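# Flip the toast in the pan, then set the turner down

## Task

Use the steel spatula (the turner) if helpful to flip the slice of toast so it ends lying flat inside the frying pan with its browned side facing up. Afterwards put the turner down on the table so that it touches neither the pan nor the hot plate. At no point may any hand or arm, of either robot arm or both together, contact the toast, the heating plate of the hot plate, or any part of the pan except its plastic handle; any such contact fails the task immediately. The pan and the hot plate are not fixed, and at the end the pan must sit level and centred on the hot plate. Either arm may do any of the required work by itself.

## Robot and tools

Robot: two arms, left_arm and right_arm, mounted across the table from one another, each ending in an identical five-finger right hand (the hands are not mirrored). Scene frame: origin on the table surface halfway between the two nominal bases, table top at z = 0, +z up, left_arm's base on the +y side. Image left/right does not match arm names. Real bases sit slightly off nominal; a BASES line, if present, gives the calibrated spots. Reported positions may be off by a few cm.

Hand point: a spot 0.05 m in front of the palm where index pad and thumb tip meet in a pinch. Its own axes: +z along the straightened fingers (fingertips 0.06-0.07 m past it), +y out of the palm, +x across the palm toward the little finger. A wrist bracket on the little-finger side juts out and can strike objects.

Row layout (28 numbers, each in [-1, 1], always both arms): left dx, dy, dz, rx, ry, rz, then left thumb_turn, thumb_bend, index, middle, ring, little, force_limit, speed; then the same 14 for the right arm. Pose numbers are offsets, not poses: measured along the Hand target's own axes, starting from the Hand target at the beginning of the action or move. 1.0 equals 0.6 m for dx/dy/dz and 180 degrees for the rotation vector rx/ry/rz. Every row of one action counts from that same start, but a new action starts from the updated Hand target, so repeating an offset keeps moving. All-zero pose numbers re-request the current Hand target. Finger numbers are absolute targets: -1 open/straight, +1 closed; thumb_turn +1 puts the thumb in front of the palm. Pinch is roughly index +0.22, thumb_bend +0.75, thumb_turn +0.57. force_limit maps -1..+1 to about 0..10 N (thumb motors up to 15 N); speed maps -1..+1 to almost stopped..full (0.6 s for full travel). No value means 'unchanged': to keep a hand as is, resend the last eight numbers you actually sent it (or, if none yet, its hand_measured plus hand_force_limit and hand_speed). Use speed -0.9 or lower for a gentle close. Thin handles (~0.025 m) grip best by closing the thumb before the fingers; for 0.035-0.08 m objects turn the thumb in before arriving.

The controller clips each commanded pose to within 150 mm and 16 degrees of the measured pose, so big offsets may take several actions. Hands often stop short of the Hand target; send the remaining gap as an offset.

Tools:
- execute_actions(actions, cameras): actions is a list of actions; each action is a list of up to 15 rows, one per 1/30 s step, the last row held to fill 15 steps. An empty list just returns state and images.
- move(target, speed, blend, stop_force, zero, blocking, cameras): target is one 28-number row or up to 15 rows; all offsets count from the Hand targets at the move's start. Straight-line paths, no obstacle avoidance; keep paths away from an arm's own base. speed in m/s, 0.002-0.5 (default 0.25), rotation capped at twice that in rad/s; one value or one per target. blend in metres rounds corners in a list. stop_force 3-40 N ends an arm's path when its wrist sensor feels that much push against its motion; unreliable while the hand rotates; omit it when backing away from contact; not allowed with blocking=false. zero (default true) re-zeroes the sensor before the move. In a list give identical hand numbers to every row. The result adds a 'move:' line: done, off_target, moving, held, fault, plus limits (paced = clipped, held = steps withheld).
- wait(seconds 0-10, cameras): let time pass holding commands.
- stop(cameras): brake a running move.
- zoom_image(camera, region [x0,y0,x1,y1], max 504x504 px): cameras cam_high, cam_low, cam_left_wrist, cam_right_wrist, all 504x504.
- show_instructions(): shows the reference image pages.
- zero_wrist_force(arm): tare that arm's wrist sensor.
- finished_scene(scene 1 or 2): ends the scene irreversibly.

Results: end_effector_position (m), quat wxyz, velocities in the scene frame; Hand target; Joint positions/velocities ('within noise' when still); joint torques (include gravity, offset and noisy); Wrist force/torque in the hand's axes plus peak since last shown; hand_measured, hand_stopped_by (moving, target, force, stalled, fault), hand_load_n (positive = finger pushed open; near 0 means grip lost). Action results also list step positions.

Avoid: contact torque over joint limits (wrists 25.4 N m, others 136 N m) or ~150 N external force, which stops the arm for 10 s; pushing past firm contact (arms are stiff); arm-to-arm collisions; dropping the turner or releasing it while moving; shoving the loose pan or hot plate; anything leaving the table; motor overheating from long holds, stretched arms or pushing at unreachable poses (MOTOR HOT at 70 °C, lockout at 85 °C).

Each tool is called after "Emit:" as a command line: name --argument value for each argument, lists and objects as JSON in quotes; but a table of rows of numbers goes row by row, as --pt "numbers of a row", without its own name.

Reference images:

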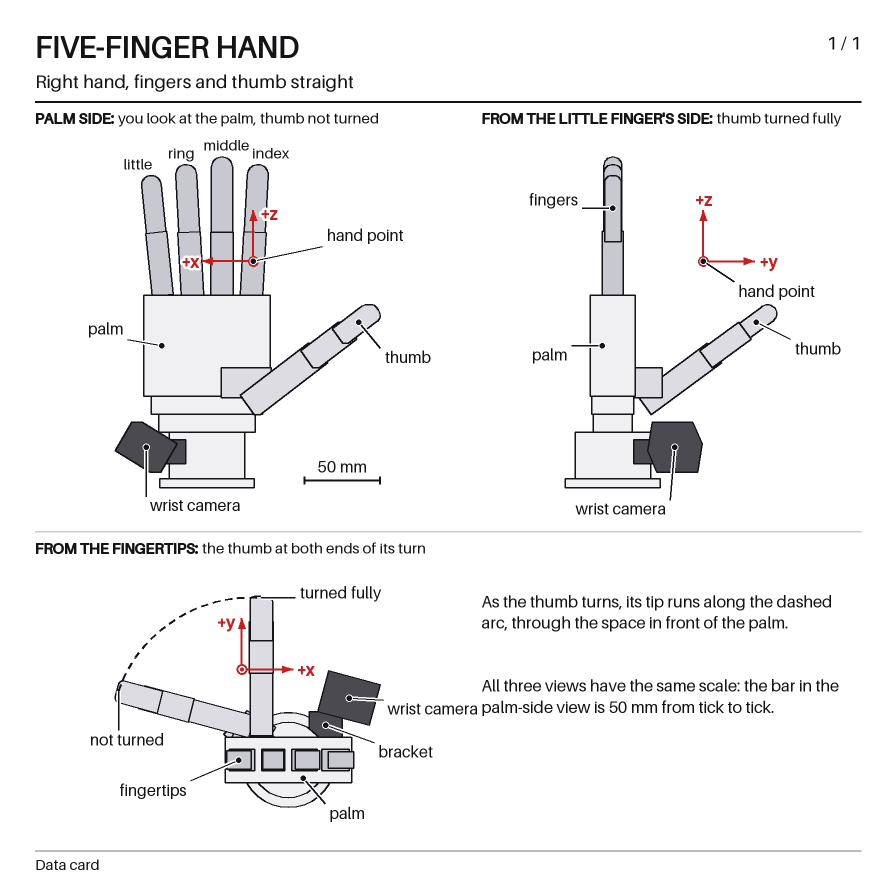

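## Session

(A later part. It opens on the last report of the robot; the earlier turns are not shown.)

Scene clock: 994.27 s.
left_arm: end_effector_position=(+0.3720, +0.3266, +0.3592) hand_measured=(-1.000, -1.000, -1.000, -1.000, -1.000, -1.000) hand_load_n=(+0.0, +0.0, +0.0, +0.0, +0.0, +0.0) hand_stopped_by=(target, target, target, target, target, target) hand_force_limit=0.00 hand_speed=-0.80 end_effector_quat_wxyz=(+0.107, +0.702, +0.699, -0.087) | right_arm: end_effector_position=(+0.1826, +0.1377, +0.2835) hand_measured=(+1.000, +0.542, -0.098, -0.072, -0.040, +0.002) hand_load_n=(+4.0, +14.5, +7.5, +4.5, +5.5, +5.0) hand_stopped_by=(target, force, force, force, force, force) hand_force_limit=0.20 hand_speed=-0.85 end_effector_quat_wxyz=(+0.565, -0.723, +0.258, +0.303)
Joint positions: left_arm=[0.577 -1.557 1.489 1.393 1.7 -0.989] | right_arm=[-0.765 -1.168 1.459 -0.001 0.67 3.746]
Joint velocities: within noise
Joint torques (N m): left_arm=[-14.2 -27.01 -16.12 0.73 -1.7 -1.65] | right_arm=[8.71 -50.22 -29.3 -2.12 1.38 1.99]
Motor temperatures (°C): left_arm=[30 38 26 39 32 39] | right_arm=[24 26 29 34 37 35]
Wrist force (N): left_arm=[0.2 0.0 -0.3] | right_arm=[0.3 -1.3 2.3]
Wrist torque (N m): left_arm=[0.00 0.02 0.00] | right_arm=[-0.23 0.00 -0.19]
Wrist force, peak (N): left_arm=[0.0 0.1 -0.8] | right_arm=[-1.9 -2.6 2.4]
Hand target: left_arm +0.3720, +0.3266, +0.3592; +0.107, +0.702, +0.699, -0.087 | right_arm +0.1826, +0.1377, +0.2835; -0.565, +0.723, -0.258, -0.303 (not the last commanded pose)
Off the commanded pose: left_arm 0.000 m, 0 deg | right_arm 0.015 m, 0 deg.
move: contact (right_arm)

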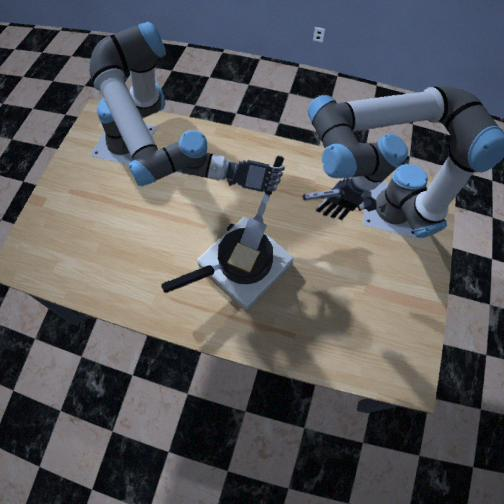

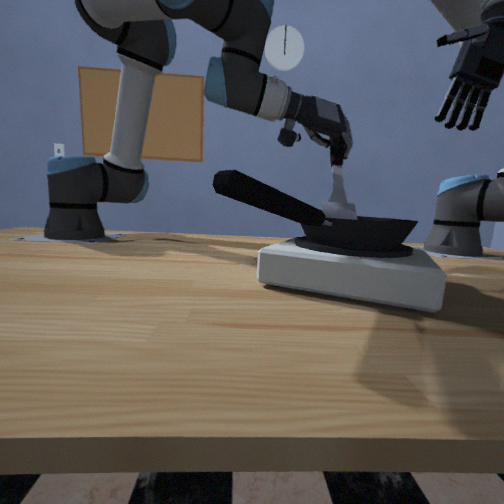

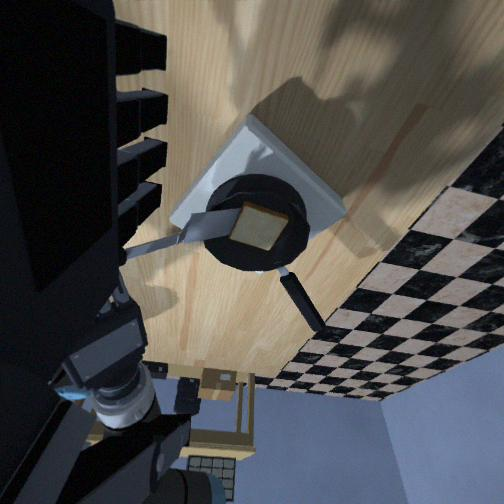

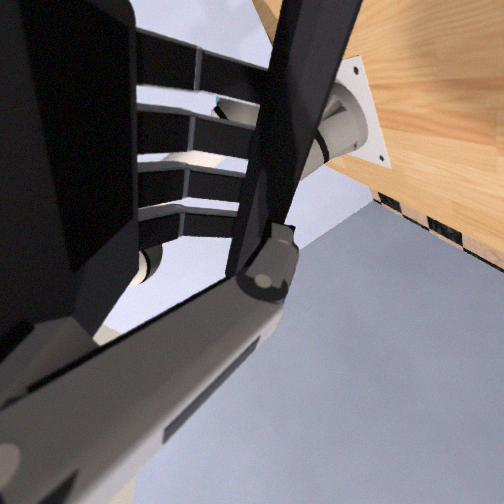

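Emit:
move --target '[0,0,0,0,0,0,-1,-1,-1,-1,-1,-1,0,-0.8,0.0321,-0.0375,-0.0078,0,0,0,1,0.82,0.36,0.36,0.36,0.36,0.2,-0.85]' --speed 0.04 --cameras '[]'

Emit:
move --target '[0,0,0,0,0,0,-1,-1,-1,-1,-1,-1,0,-0.8,0.0365,0.033,0.009,0,0,0,1,0.82,0.36,0.36,0.36,0.36,0.2,-0.85]' --speed 0.02 --stop_force 3

Emit:
zoom_image --camera "cam_left_wrist" --region '[180, 150, 330, 300]'

Emit:
zoom_image --camera "cam_low" --region '[290, 130, 430, 270]'

Emit:
zoom_image --camera "cam_high" --region '[190, 180, 310, 300]'

Scene clock: 1026.47 s.
left_arm: end_effector_position=(+0.3720, +0.3266, +0.3592) hand_measured=(-1.000, -1.000, -1.000, -1.000, -1.000, -1.000) hand_load_n=(+0.0, +0.0, +0.0, +0.0, +0.0, +0.0) hand_stopped_by=(target, target, target, target, target, target) hand_force_limit=0.00 hand_speed=-0.80 end_effector_quat_wxyz=(+0.107, +0.702, +0.699, -0.087) | right_arm: end_effector_position=(+0.2126, +0.1377, +0.2850) hand_measured=(+1.000, +0.542, -0.098, -0.072, -0.040, +0.002) hand_load_n=(+5.0, +15.5, +8.0, +4.0, +5.0, +3.5) hand_stopped_by=(target, force, force, force, force, force) hand_force_limit=0.20 hand_speed=-0.85 end_effector_quat_wxyz=(+0.565, -0.723, +0.258, +0.303)
Joint positions: left_arm=[0.577 -1.557 1.489 1.393 1.7 -0.989] | right_arm=[-0.806 -1.128 1.399 0.036 0.631 3.726]
Joint velocities: within noise
Joint torques (N m): left_arm=[-12.55 -28.39 -15.95 0.89 -1.57 -1.45] | right_arm=[7.57 -51.61 -10.44 -2.54 2.09 0.94]
Motor temperatures (°C): left_arm=[30 38 26 39 31 39] | right_arm=[24 26 29 34 37 35]
Wrist force (N): left_arm=[-0.1 0.2 -0.1] | right_arm=[0.0 1.0 2.8]
Wrist torque (N m): left_arm=[0.03 0.06 -0.02] | right_arm=[-0.14 0.04 0.17]
Wrist force, peak (N): left_arm=[-0.6 0.2 -0.5] | right_arm=[-0.1 0.5 3.1]
Hand target: left_arm +0.3720, +0.3266, +0.3592; +0.107, +0.702, +0.699, -0.087 | right_arm +0.2126, +0.1377, +0.2852; -0.565, +0.723, -0.258, -0.303
Off the commanded pose: left_arm 0.000 m, 0 deg | right_arm 0.000 m, 0 deg.
move: done
No camera images: "cameras" was empty.

Scene clock: 1027.90 s.
left_arm: end_effector_position=(+0.3720, +0.3266, +0.3592) hand_measured=(-1.000, -1.000, -1.000, -1.000, -1.000, -1.000) hand_load_n=(+0.0, +0.0, +0.0, +0.0, +0.0, +0.0) hand_stopped_by=(target, target, target, target, target, target) hand_force_limit=0.00 hand_speed=-0.80 end_effector_quat_wxyz=(+0.107, +0.702, +0.699, -0.087) | right_arm: end_effector_position=(+0.2125, +0.1377, +0.2782) hand_measured=(+1.000, +0.542, -0.098, -0.072, -0.040, +0.002) hand_load_n=(+4.5, +15.5, +8.0, +4.0, +5.0, +3.5) hand_stopped_by=(target, force, force, force, force, force) hand_force_limit=0.20 hand_speed=-0.85 end_effector_quat_wxyz=(+0.565, -0.723, +0.258, +0.303)
Joint positions: left_arm=[0.577 -1.557 1.489 1.393 1.7 -0.989] | right_arm=[-0.806 -1.124 1.411 0.019 0.631 3.727]
Joint velocities: within noise
Joint torques (N m): left_arm=[-13.53 -27.96 -14.91 0.91 -1.53 -1.47] | right_arm=[5.35 -51.52 -29.56 -2.14 0.41 1.53]
Motor temperatures (°C): left_arm=[30 38 26 39 31 39] | right_arm=[24 26 29 34 37 35]
Wrist force (N): left_arm=[-0.2 0.1 -0.4] | right_arm=[-0.4 -0.2 2.5]
Wrist torque (N m): left_arm=[0.03 0.08 -0.01] | right_arm=[-0.18 0.04 0.03]
Wrist force, peak (N): left_arm=[-0.4 0.2 -0.4] | right_arm=[-3.4 -0.9 2.3]
Hand target: left_arm +0.3720, +0.3266, +0.3592; +0.107, +0.702, +0.699, -0.087 | right_arm +0.2126, +0.1377, +0.2782; -0.565, +0.723, -0.258, -0.303 (not the last commanded pose)
Off the commanded pose: left_arm 0.000 m, 0 deg | right_arm 0.023 m, 0 deg.
move: contact (right_arm)

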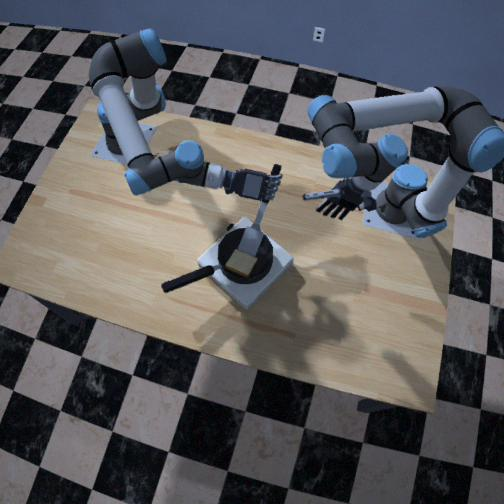

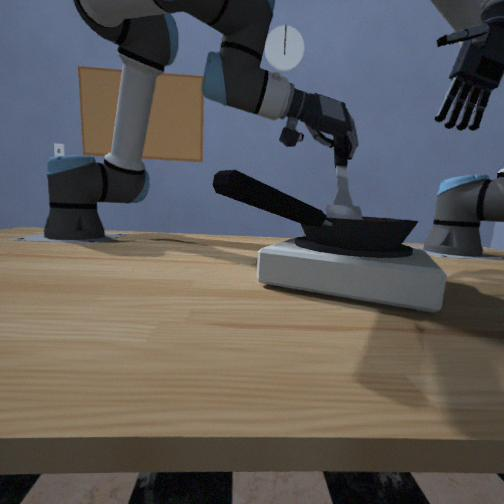

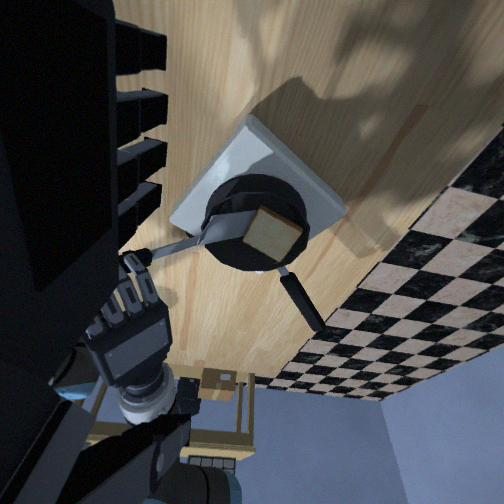

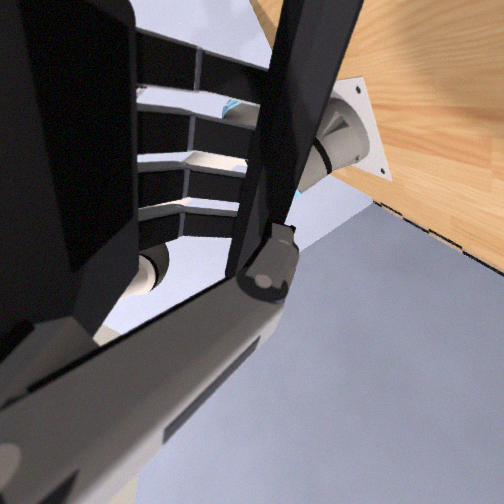

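Scaled by 3.360.

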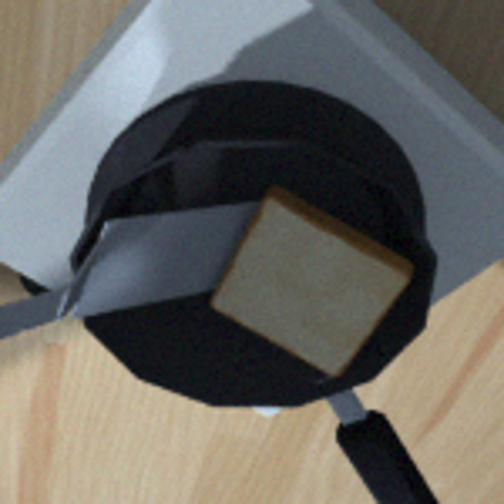

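Scaled by 3.600.

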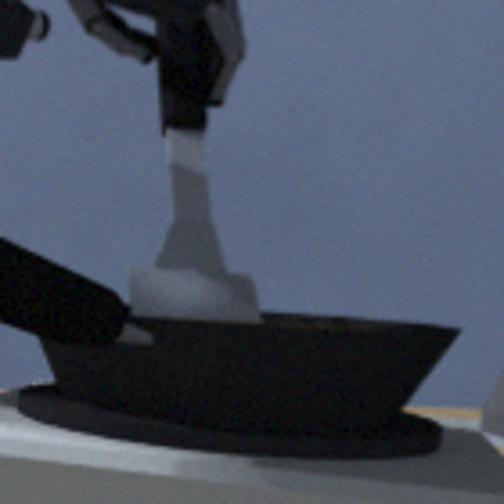

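Scaled by 4.200.

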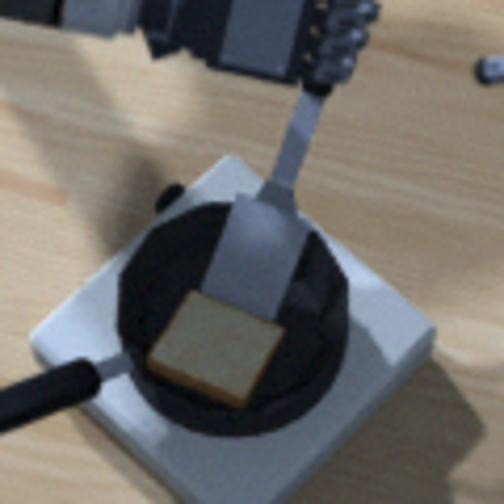

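Emit:
move --target '[0,0,0,0,0,0,-1,-1,-1,-1,-1,-1,0,-0.8,0.0032,0.0598,0.0165,0,0.0119,-0.0428,1,0.82,0.36,0.36,0.36,0.36,0.2,-0.85]' --speed 0.1

Emit:
zoom_image --camera "cam_left_wrist" --region '[180, 150, 330, 300]'

Emit:
zoom_image --camera "cam_high" --region '[190, 180, 310, 300]'

Scene clock: 1048.87 s.
left_arm: end_effector_position=(+0.3720, +0.3266, +0.3592) hand_measured=(-1.000, -1.000, -1.000, -1.000, -1.000, -1.000) hand_load_n=(+0.0, -0.5, +0.0, +0.0, +0.0, +0.0) hand_stopped_by=(target, target, target, target, target, target) hand_force_limit=0.00 hand_speed=-0.80 end_effector_quat_wxyz=(+0.107, +0.702, +0.699, -0.087) | right_arm: end_effector_position=(+0.1867, +0.1391, +0.2514) hand_measured=(+1.000, +0.542, -0.098, -0.072, -0.040, +0.002) hand_load_n=(+4.5, +15.5, +8.0, +4.5, +5.0, +3.0) hand_stopped_by=(target, force, force, force, force, force) hand_force_limit=0.20 hand_speed=-0.85 end_effector_quat_wxyz=(+0.580, -0.744, +0.219, +0.251)
Joint positions: left_arm=[0.577 -1.557 1.489 1.393 1.7 -0.989] | right_arm=[-0.755 -1.152 1.485 -0.017 0.712 3.594]
Joint velocities: within noise
Joint torques (N m): left_arm=[-12.78 -27.87 -15.45 0.92 -1.54 -1.57] | right_arm=[-5.46 -25.24 -28.81 2.24 -1.94 1.31]
Motor temperatures (°C): left_arm=[30 38 26 39 31 39] | right_arm=[24 26 29 34 37 35]
Wrist force (N): left_arm=[-0.1 0.1 0.0] | right_arm=[-0.2 0.3 2.7]
Wrist torque (N m): left_arm=[0.01 0.06 -0.01] | right_arm=[-0.21 0.00 0.20]
Wrist force, peak (N): left_arm=[-0.4 0.1 -0.5] | right_arm=[0.1 0.8 3.1]
Hand target: left_arm +0.3720, +0.3266, +0.3592; +0.107, +0.702, +0.699, -0.087 | right_arm +0.1868, +0.1391, +0.2513; -0.579, +0.744, -0.219, -0.251
Off the commanded pose: left_arm 0.000 m, 0 deg | right_arm 0.000 m, 0 deg.
move: done

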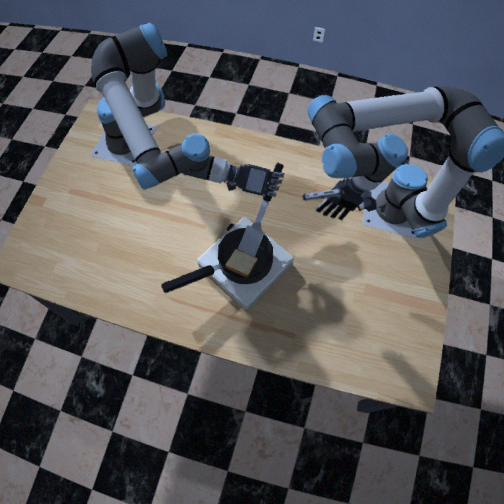

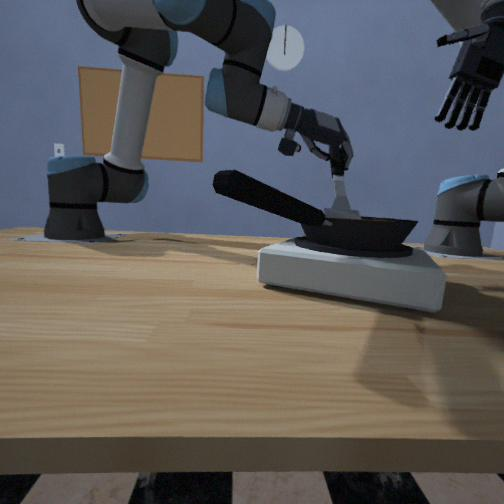

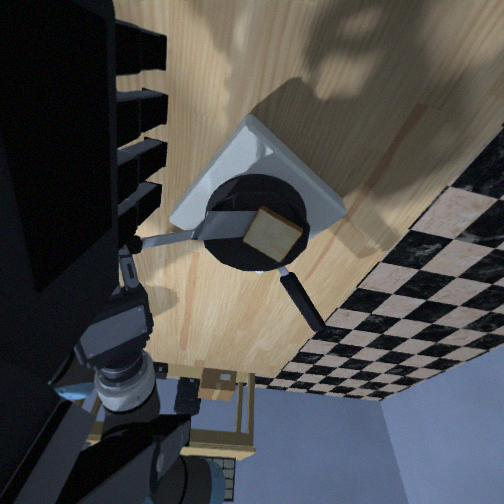

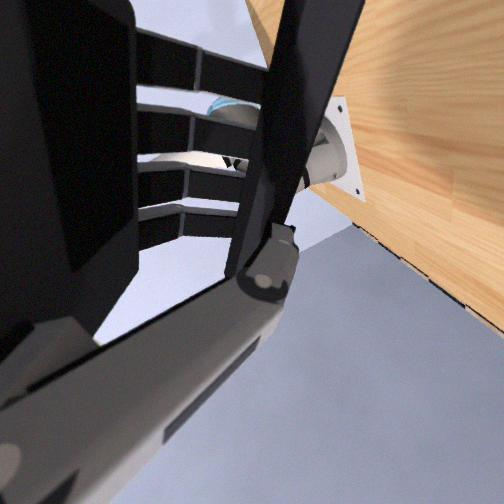

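Scaled by 3.360.

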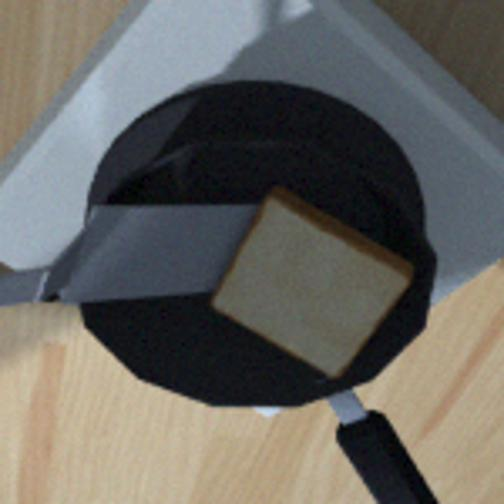

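Scaled by 4.200.

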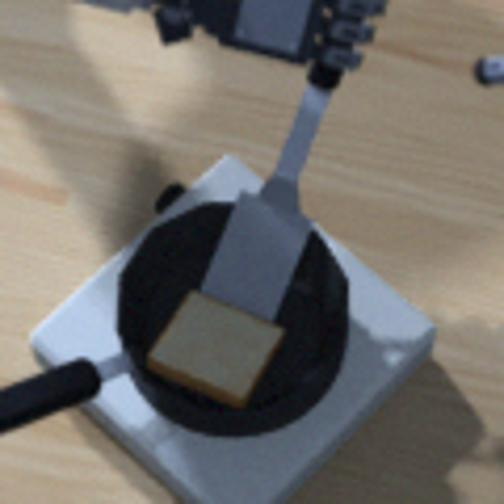

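Emit:
move --target '[0,0,0,0,0,0,-1,-1,-1,-1,-1,-1,0,-0.8,0.0264,-0.0203,-0.0085,0,0,0,1,0.82,0.36,0.36,0.36,0.36,0.2,-0.85]' --speed 0.03 --stop_force 6

Emit:
zoom_image --camera "cam_left_wrist" --region '[180, 150, 330, 300]'

Emit:
zoom_image --camera "cam_high" --region '[190, 180, 310, 300]'

Emit:
zoom_image --camera "cam_low" --region '[290, 130, 430, 270]'

Scene clock: 1058.87 s.
left_arm: end_effector_position=(+0.3720, +0.3266, +0.3592) hand_measured=(-1.000, -1.000, -1.000, -1.000, -1.000, -1.000) hand_load_n=(+0.0, +0.0, +0.0, +0.0, +0.0, +0.0) hand_stopped_by=(target, target, target, target, target, target) hand_force_limit=0.00 hand_speed=-0.80 end_effector_quat_wxyz=(+0.107, +0.702, +0.699, -0.087) | right_arm: end_effector_position=(+0.2072, +0.1364, +0.2515) hand_measured=(+1.000, +0.542, -0.098, -0.072, -0.040, +0.002) hand_load_n=(+5.0, +15.5, +8.0, +4.5, +5.0, +3.0) hand_stopped_by=(target, force, force, force, force, force) hand_force_limit=0.20 hand_speed=-0.85 end_effector_quat_wxyz=(+0.579, -0.744, +0.219, +0.251)
Joint positions: left_arm=[0.577 -1.557 1.489 1.393 1.7 -0.989] | right_arm=[-0.787 -1.131 1.454 0.005 0.682 3.578]
Joint velocities: within noise
Joint torques (N m): left_arm=[-12.78 -28.17 -18.19 1.31 -1.47 -1.47] | right_arm=[7.35 -51.45 -11.37 -2.74 1.69 2.66]
Motor temperatures (°C): left_arm=[30 38 26 39 31 39] | right_arm=[24 26 29 34 37 35]
Wrist force (N): left_arm=[0.1 0.0 0.1] | right_arm=[0.4 0.6 2.7]
Wrist torque (N m): left_arm=[-0.01 0.02 -0.01] | right_arm=[-0.18 -0.06 0.23]
Wrist force, peak (N): left_arm=[-0.1 0.5 -0.3] | right_arm=[0.5 0.8 3.0]
Hand target: left_arm +0.3720, +0.3266, +0.3592; +0.107, +0.702, +0.699, -0.087 | right_arm +0.2072, +0.1364, +0.2516; -0.579, +0.744, -0.219, -0.251
Off the commanded pose: left_arm 0.000 m, 0 deg | right_arm 0.000 m, 0 deg.
move: done

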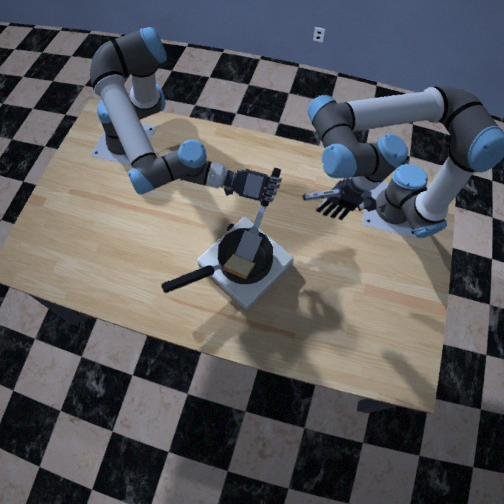

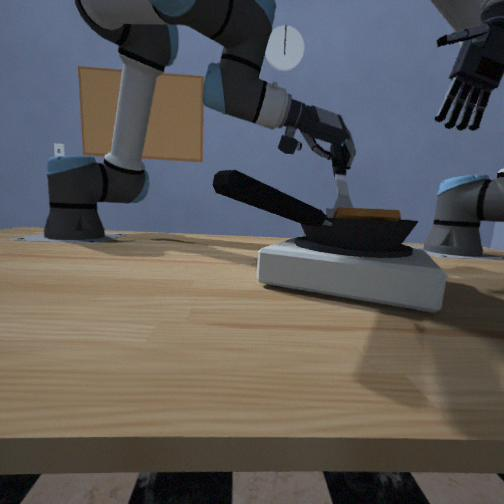

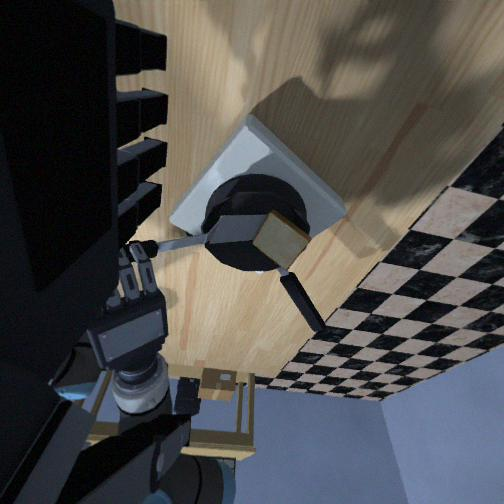

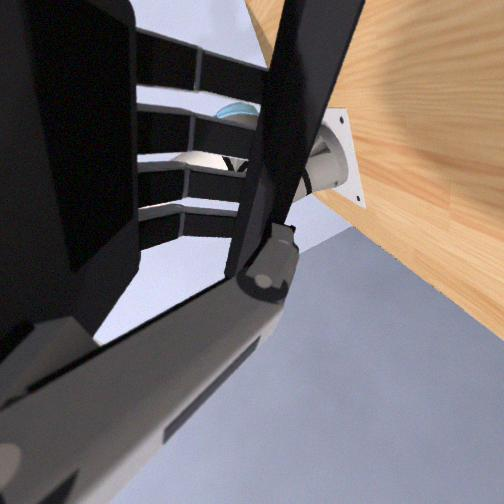

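Scaled by 3.360.

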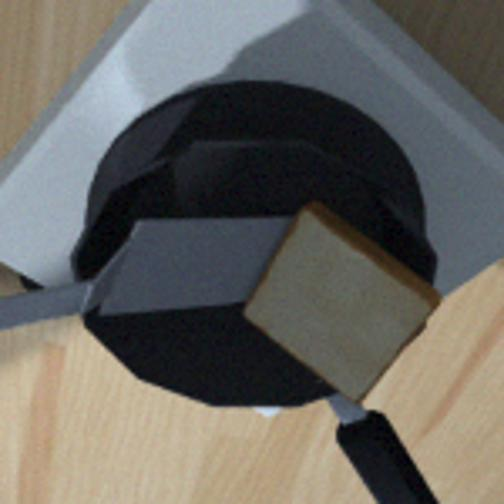

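Scaled by 4.200.

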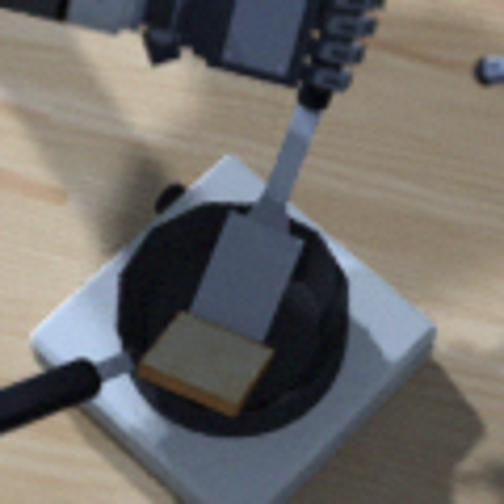

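Scaled by 3.600.

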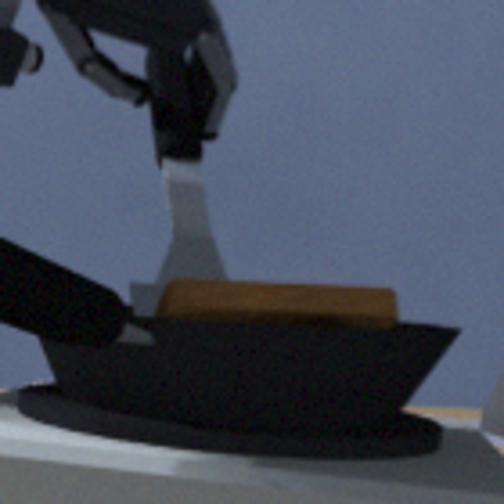

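Emit:
move --target '[0,0,0,0,0,0,-1,-1,-1,-1,-1,-1,0,-0.8,0.0375,0.037,0.0072,0,0.0119,-0.0428,1,0.82,0.36,0.36,0.36,0.36,0.2,-0.85]' --speed 0.06

Emit:
zoom_image --camera "cam_left_wrist" --region '[180, 150, 330, 300]'

Emit:
zoom_image --camera "cam_high" --region '[190, 180, 310, 300]'

Emit:
zoom_image --camera "cam_low" --region '[290, 130, 430, 270]'

Scene clock: 1117.77 s.
left_arm: end_effector_position=(+0.3720, +0.3266, +0.3592) hand_measured=(-1.000, -1.000, -1.000, -1.000, -1.000, -1.000) hand_load_n=(+0.0, +0.0, +0.0, +0.0, +0.0, +0.0) hand_stopped_by=(target, target, target, target, target, target) hand_force_limit=0.00 hand_speed=-0.80 end_effector_quat_wxyz=(+0.107, +0.702, +0.699, -0.087) | right_arm: end_effector_position=(+0.2105, +0.1347, +0.2198) hand_measured=(+1.000, +0.542, -0.098, -0.072, -0.040, +0.002) hand_load_n=(+5.0, +15.5, +8.0, +4.0, +5.0, +3.0) hand_stopped_by=(target, force, force, force, force, force) hand_force_limit=0.20 hand_speed=-0.85 end_effector_quat_wxyz=(+0.591, -0.761, +0.180, +0.197)
Joint positions: left_arm=[0.577 -1.557 1.489 1.393 1.7 -0.989] | right_arm=[-0.777 -1.125 1.496 -0.026 0.726 3.433]
Joint velocities: within noise
Joint torques (N m): left_arm=[-12.11 -25.77 -18.78 1.76 -1.28 -1.36] | right_arm=[-2.13 -31.92 -30.34 2.17 -2.93 2.55]
Motor temperatures (°C): left_arm=[30 38 26 39 31 38] | right_arm=[24 26 29 34 37 35]
Wrist force (N): left_arm=[0.1 -0.1 -0.1] | right_arm=[0.0 -0.1 2.5]
Wrist torque (N m): left_arm=[-0.03 0.02 -0.01] | right_arm=[-0.23 -0.07 0.26]
Wrist force, peak (N): left_arm=[-0.4 -0.1 -0.5] | right_arm=[0.2 0.5 3.2]
Hand target: left_arm +0.3720, +0.3266, +0.3592; +0.107, +0.702, +0.699, -0.087 | right_arm +0.2105, +0.1347, +0.2199; -0.591, +0.761, -0.180, -0.197
Off the commanded pose: left_arm 0.000 m, 0 deg | right_arm 0.000 m, 0 deg.
move: done

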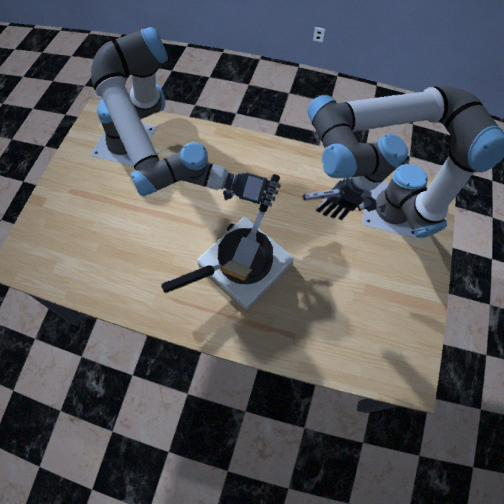

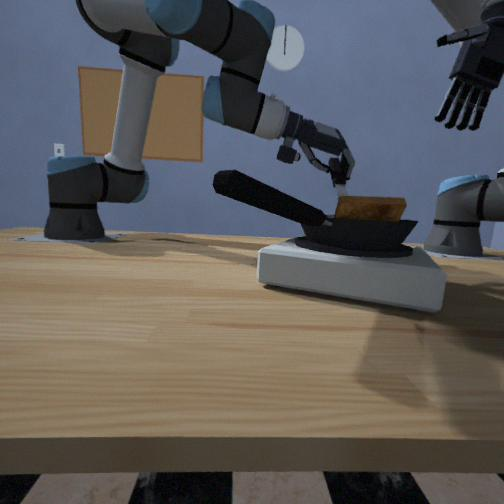

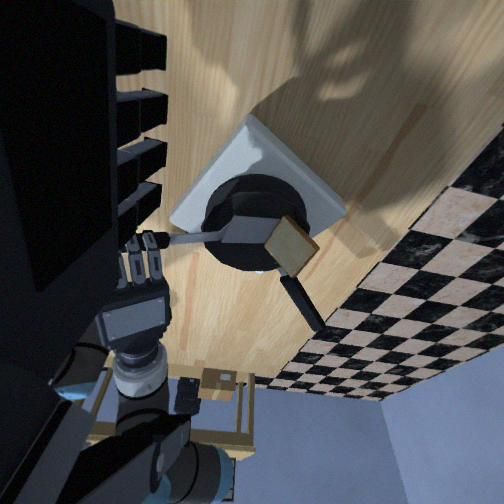

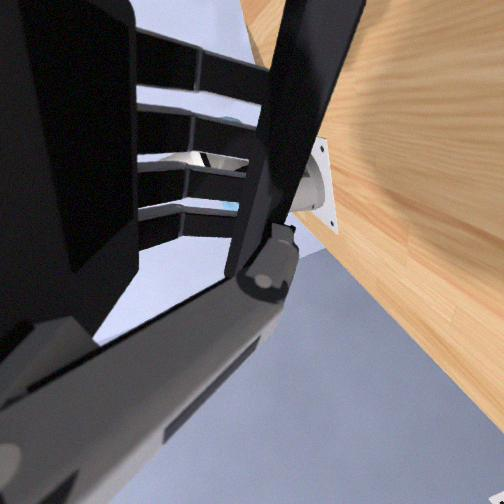

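Scaled by 3.360.

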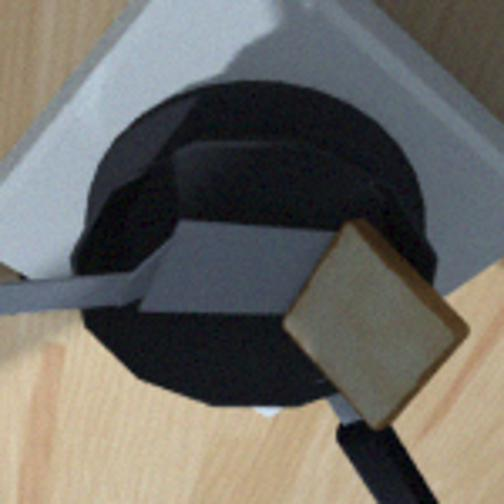

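Scaled by 4.200.

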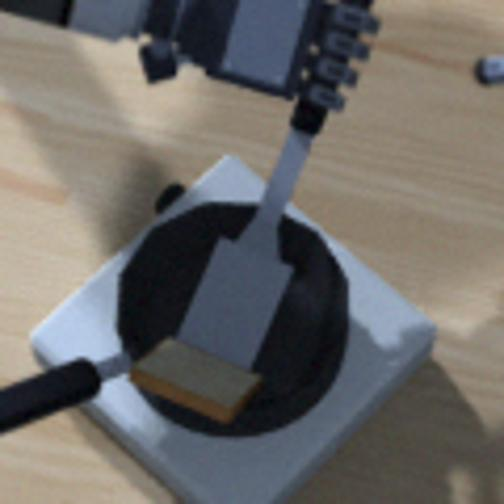

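Scaled by 3.600.

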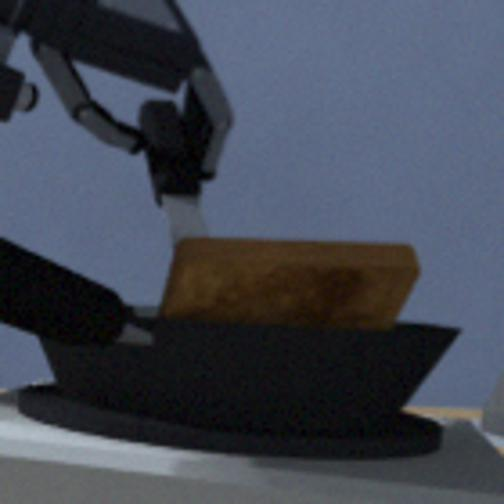

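Emit:
move --target '[0,0,0,0,0,0,-1,-1,-1,-1,-1,-1,0,-0.8,0.025,-0.0175,-0.0062,0,0,0,1,0.82,0.36,0.36,0.36,0.36,0.2,-0.85]' --speed 0.04

Emit:
zoom_image --camera "cam_left_wrist" --region '[180, 150, 330, 300]'

Emit:
zoom_image --camera "cam_high" --region '[190, 180, 310, 300]'

Emit:
zoom_image --camera "cam_low" --region '[290, 130, 430, 270]'

Scene clock: 1127.17 s.
left_arm: end_effector_position=(+0.3720, +0.3266, +0.3592) hand_measured=(-1.000, -1.000, -1.000, -1.000, -1.000, -1.000) hand_load_n=(+0.0, +0.0, +0.0, +0.0, +0.0, +0.0) hand_stopped_by=(target, target, target, target, target, target) hand_force_limit=0.00 hand_speed=-0.80 end_effector_quat_wxyz=(+0.107, +0.702, +0.699, -0.087) | right_arm: end_effector_position=(+0.2291, +0.1329, +0.2216) hand_measured=(+1.000, +0.542, -0.098, -0.072, -0.040, +0.002) hand_load_n=(+4.5, +15.5, +8.5, +4.5, +4.5, +3.0) hand_stopped_by=(target, force, force, force, force, force) hand_force_limit=0.20 hand_speed=-0.85 end_effector_quat_wxyz=(+0.591, -0.762, +0.180, +0.197) end_effector_velocity=(-0.003, +0.000, -0.001) end_effector_angular_velocity=(-0.002, -0.001, +0.000)
Joint positions: left_arm=[0.577 -1.557 1.489 1.393 1.7 -0.989] | right_arm=[-0.804 -1.105 1.462 -0.001 0.7 3.418]
Joint velocities: left_arm=[within noise] | right_arm=[0.004 -0.002 0.005 -0.003 0.005 0]
Joint torques (N m): left_arm=[-11.36 -26.34 -19.56 2.02 -1.32 -1.05] | right_arm=[6.15 -53.16 -9.86 -2.68 1.49 0.86]
Motor temperatures (°C): left_arm=[30 38 26 39 31 38] | right_arm=[24 26 29 34 37 35]
Wrist force (N): left_arm=[-0.4 0.2 -0.2] | right_arm=[0.3 0.5 2.8]
Wrist torque (N m): left_arm=[0.01 0.11 -0.03] | right_arm=[-0.21 -0.08 0.28]
Wrist force, peak (N): left_arm=[-0.2 0.3 -0.7] | right_arm=[0.3 0.5 3.1]
Hand target: left_arm +0.3720, +0.3266, +0.3592; +0.107, +0.702, +0.699, -0.087 | right_arm +0.2290, +0.1330, +0.2217; -0.591, +0.761, -0.180, -0.197
Off the commanded pose: left_arm 0.000 m, 0 deg | right_arm 0.000 m, 0 deg.
move: done

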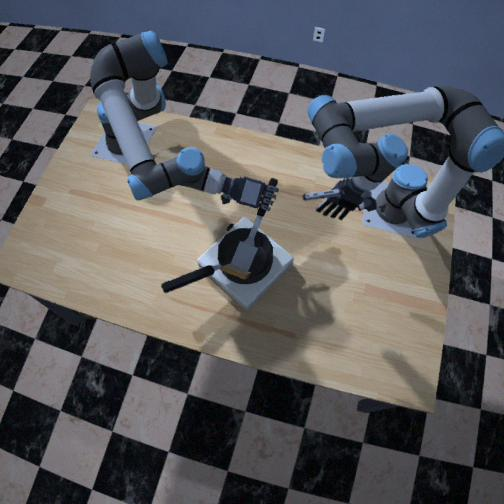

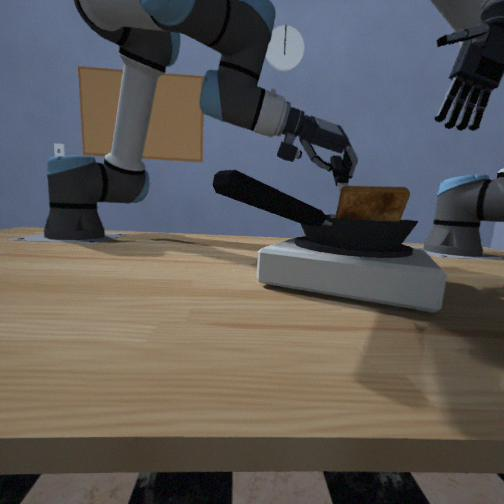

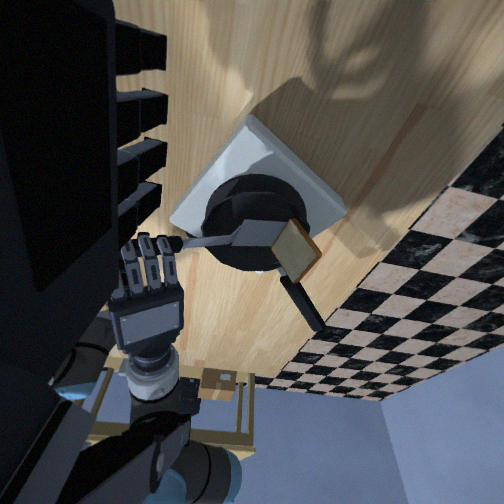

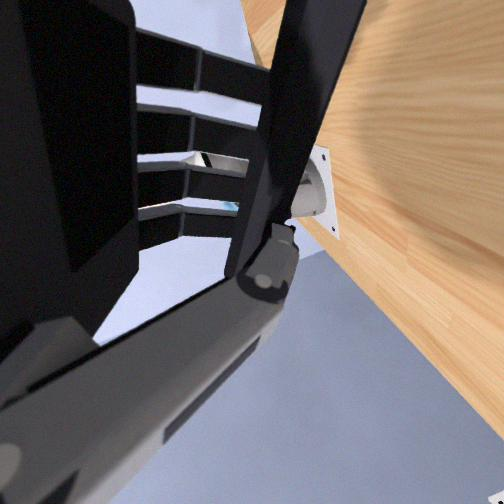

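Scaled by 3.360.

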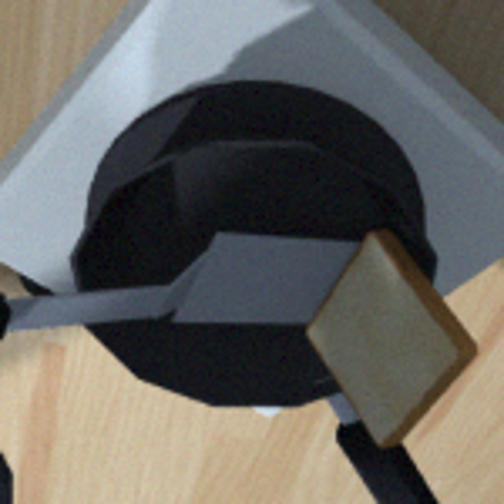

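Scaled by 4.200.

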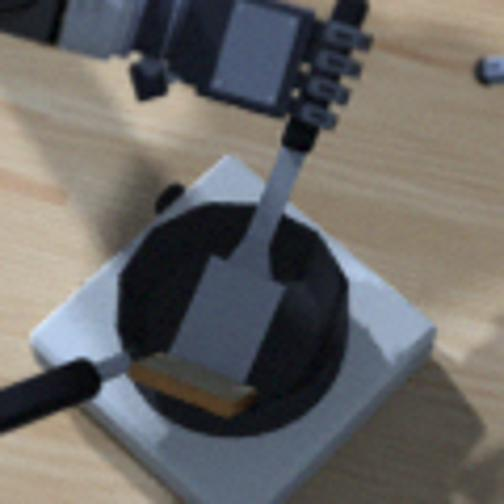

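Scaled by 3.600.

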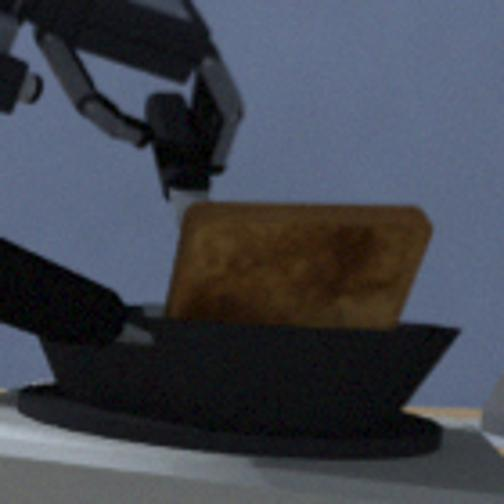

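Emit:
move --target '[0,0,0,0,0,0,-1,-1,-1,-1,-1,-1,0,-0.8,-0.026,0.0053,0.0025,0,0,0,1,0.82,0.36,0.36,0.36,0.36,0.2,-0.85]' --speed 0.02

Emit:
zoom_image --camera "cam_left_wrist" --region '[180, 150, 330, 300]'

Emit:
zoom_image --camera "cam_low" --region '[290, 130, 430, 270]'

Scene clock: 1158.70 s.
left_arm: end_effector_position=(+0.3720, +0.3266, +0.3592) hand_measured=(-1.000, -1.000, -1.000, -1.000, -1.000, -1.000) hand_load_n=(+0.0, +0.0, +0.0, +0.0, +0.0, -0.5) hand_stopped_by=(target, target, target, target, target, target) hand_force_limit=0.00 hand_speed=-0.80 end_effector_quat_wxyz=(+0.107, +0.702, +0.699, -0.087) | right_arm: end_effector_position=(+0.2137, +0.1343, +0.2268) hand_measured=(+1.000, +0.542, -0.098, -0.072, -0.040, +0.002) hand_load_n=(+5.0, +15.5, +8.5, +4.0, +4.5, +3.0) hand_stopped_by=(target, force, force, force, force, force) hand_force_limit=0.20 hand_speed=-0.85 end_effector_quat_wxyz=(+0.591, -0.761, +0.180, +0.197)
Joint positions: left_arm=[0.577 -1.557 1.489 1.393 1.7 -0.989] | right_arm=[-0.782 -1.127 1.48 -0.007 0.721 3.43]
Joint velocities: within noise
Joint torques (N m): left_arm=[-11.23 -23.22 -23.5 2.9 -1.05 -0.56] | right_arm=[-6.72 -31.98 -22.42 -2.51 -0.92 1.3]
Motor temperatures (°C): left_arm=[30 38 26 39 31 38] | right_arm=[24 26 29 34 37 35]
Wrist force (N): left_arm=[-0.4 0.0 -0.3] | right_arm=[0.4 0.5 2.6]
Wrist torque (N m): left_arm=[0.00 0.10 -0.04] | right_arm=[-0.17 -0.11 0.27]
Wrist force, peak (N): left_arm=[0.0 0.0 -0.8] | right_arm=[0.3 0.8 3.2]
Hand target: left_arm +0.3720, +0.3266, +0.3592; +0.107, +0.702, +0.699, -0.087 | right_arm +0.2139, +0.1343, +0.2267; -0.591, +0.761, -0.180, -0.197
Off the commanded pose: left_arm 0.000 m, 0 deg | right_arm 0.000 m, 0 deg.
move: done

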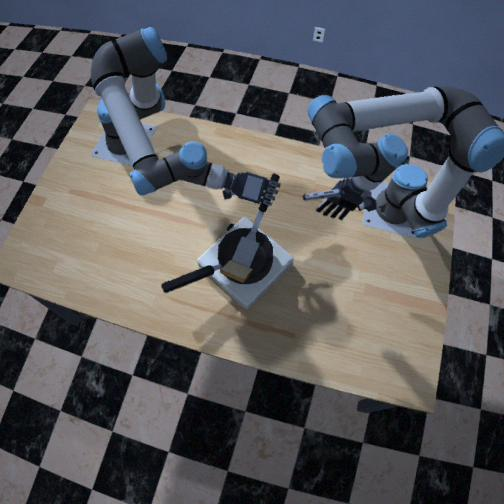

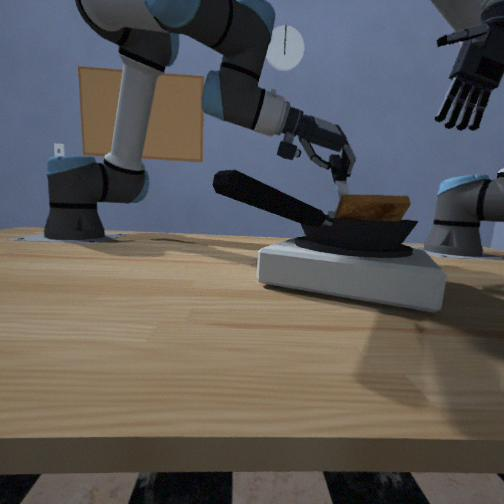

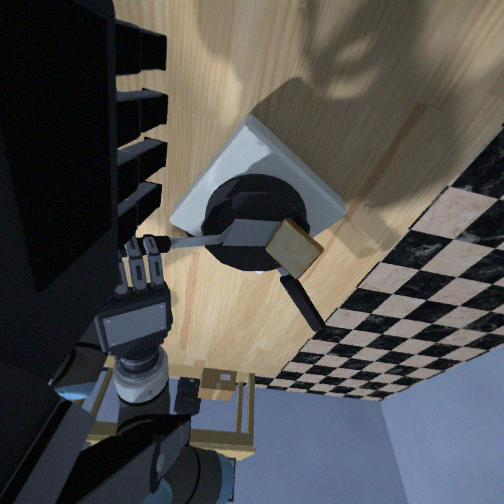

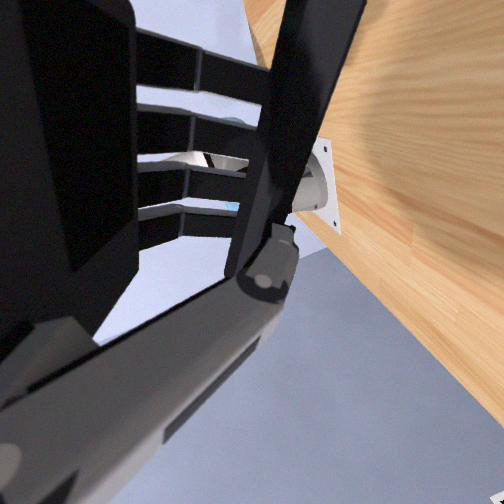

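Scaled by 3.360.

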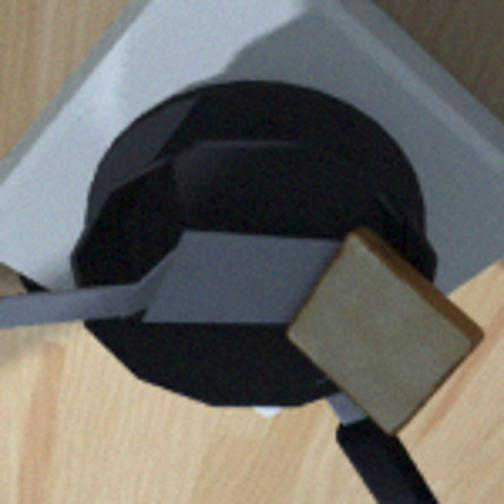

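Scaled by 3.600.

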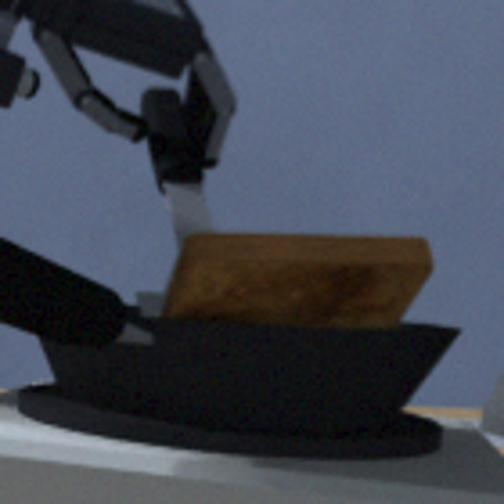

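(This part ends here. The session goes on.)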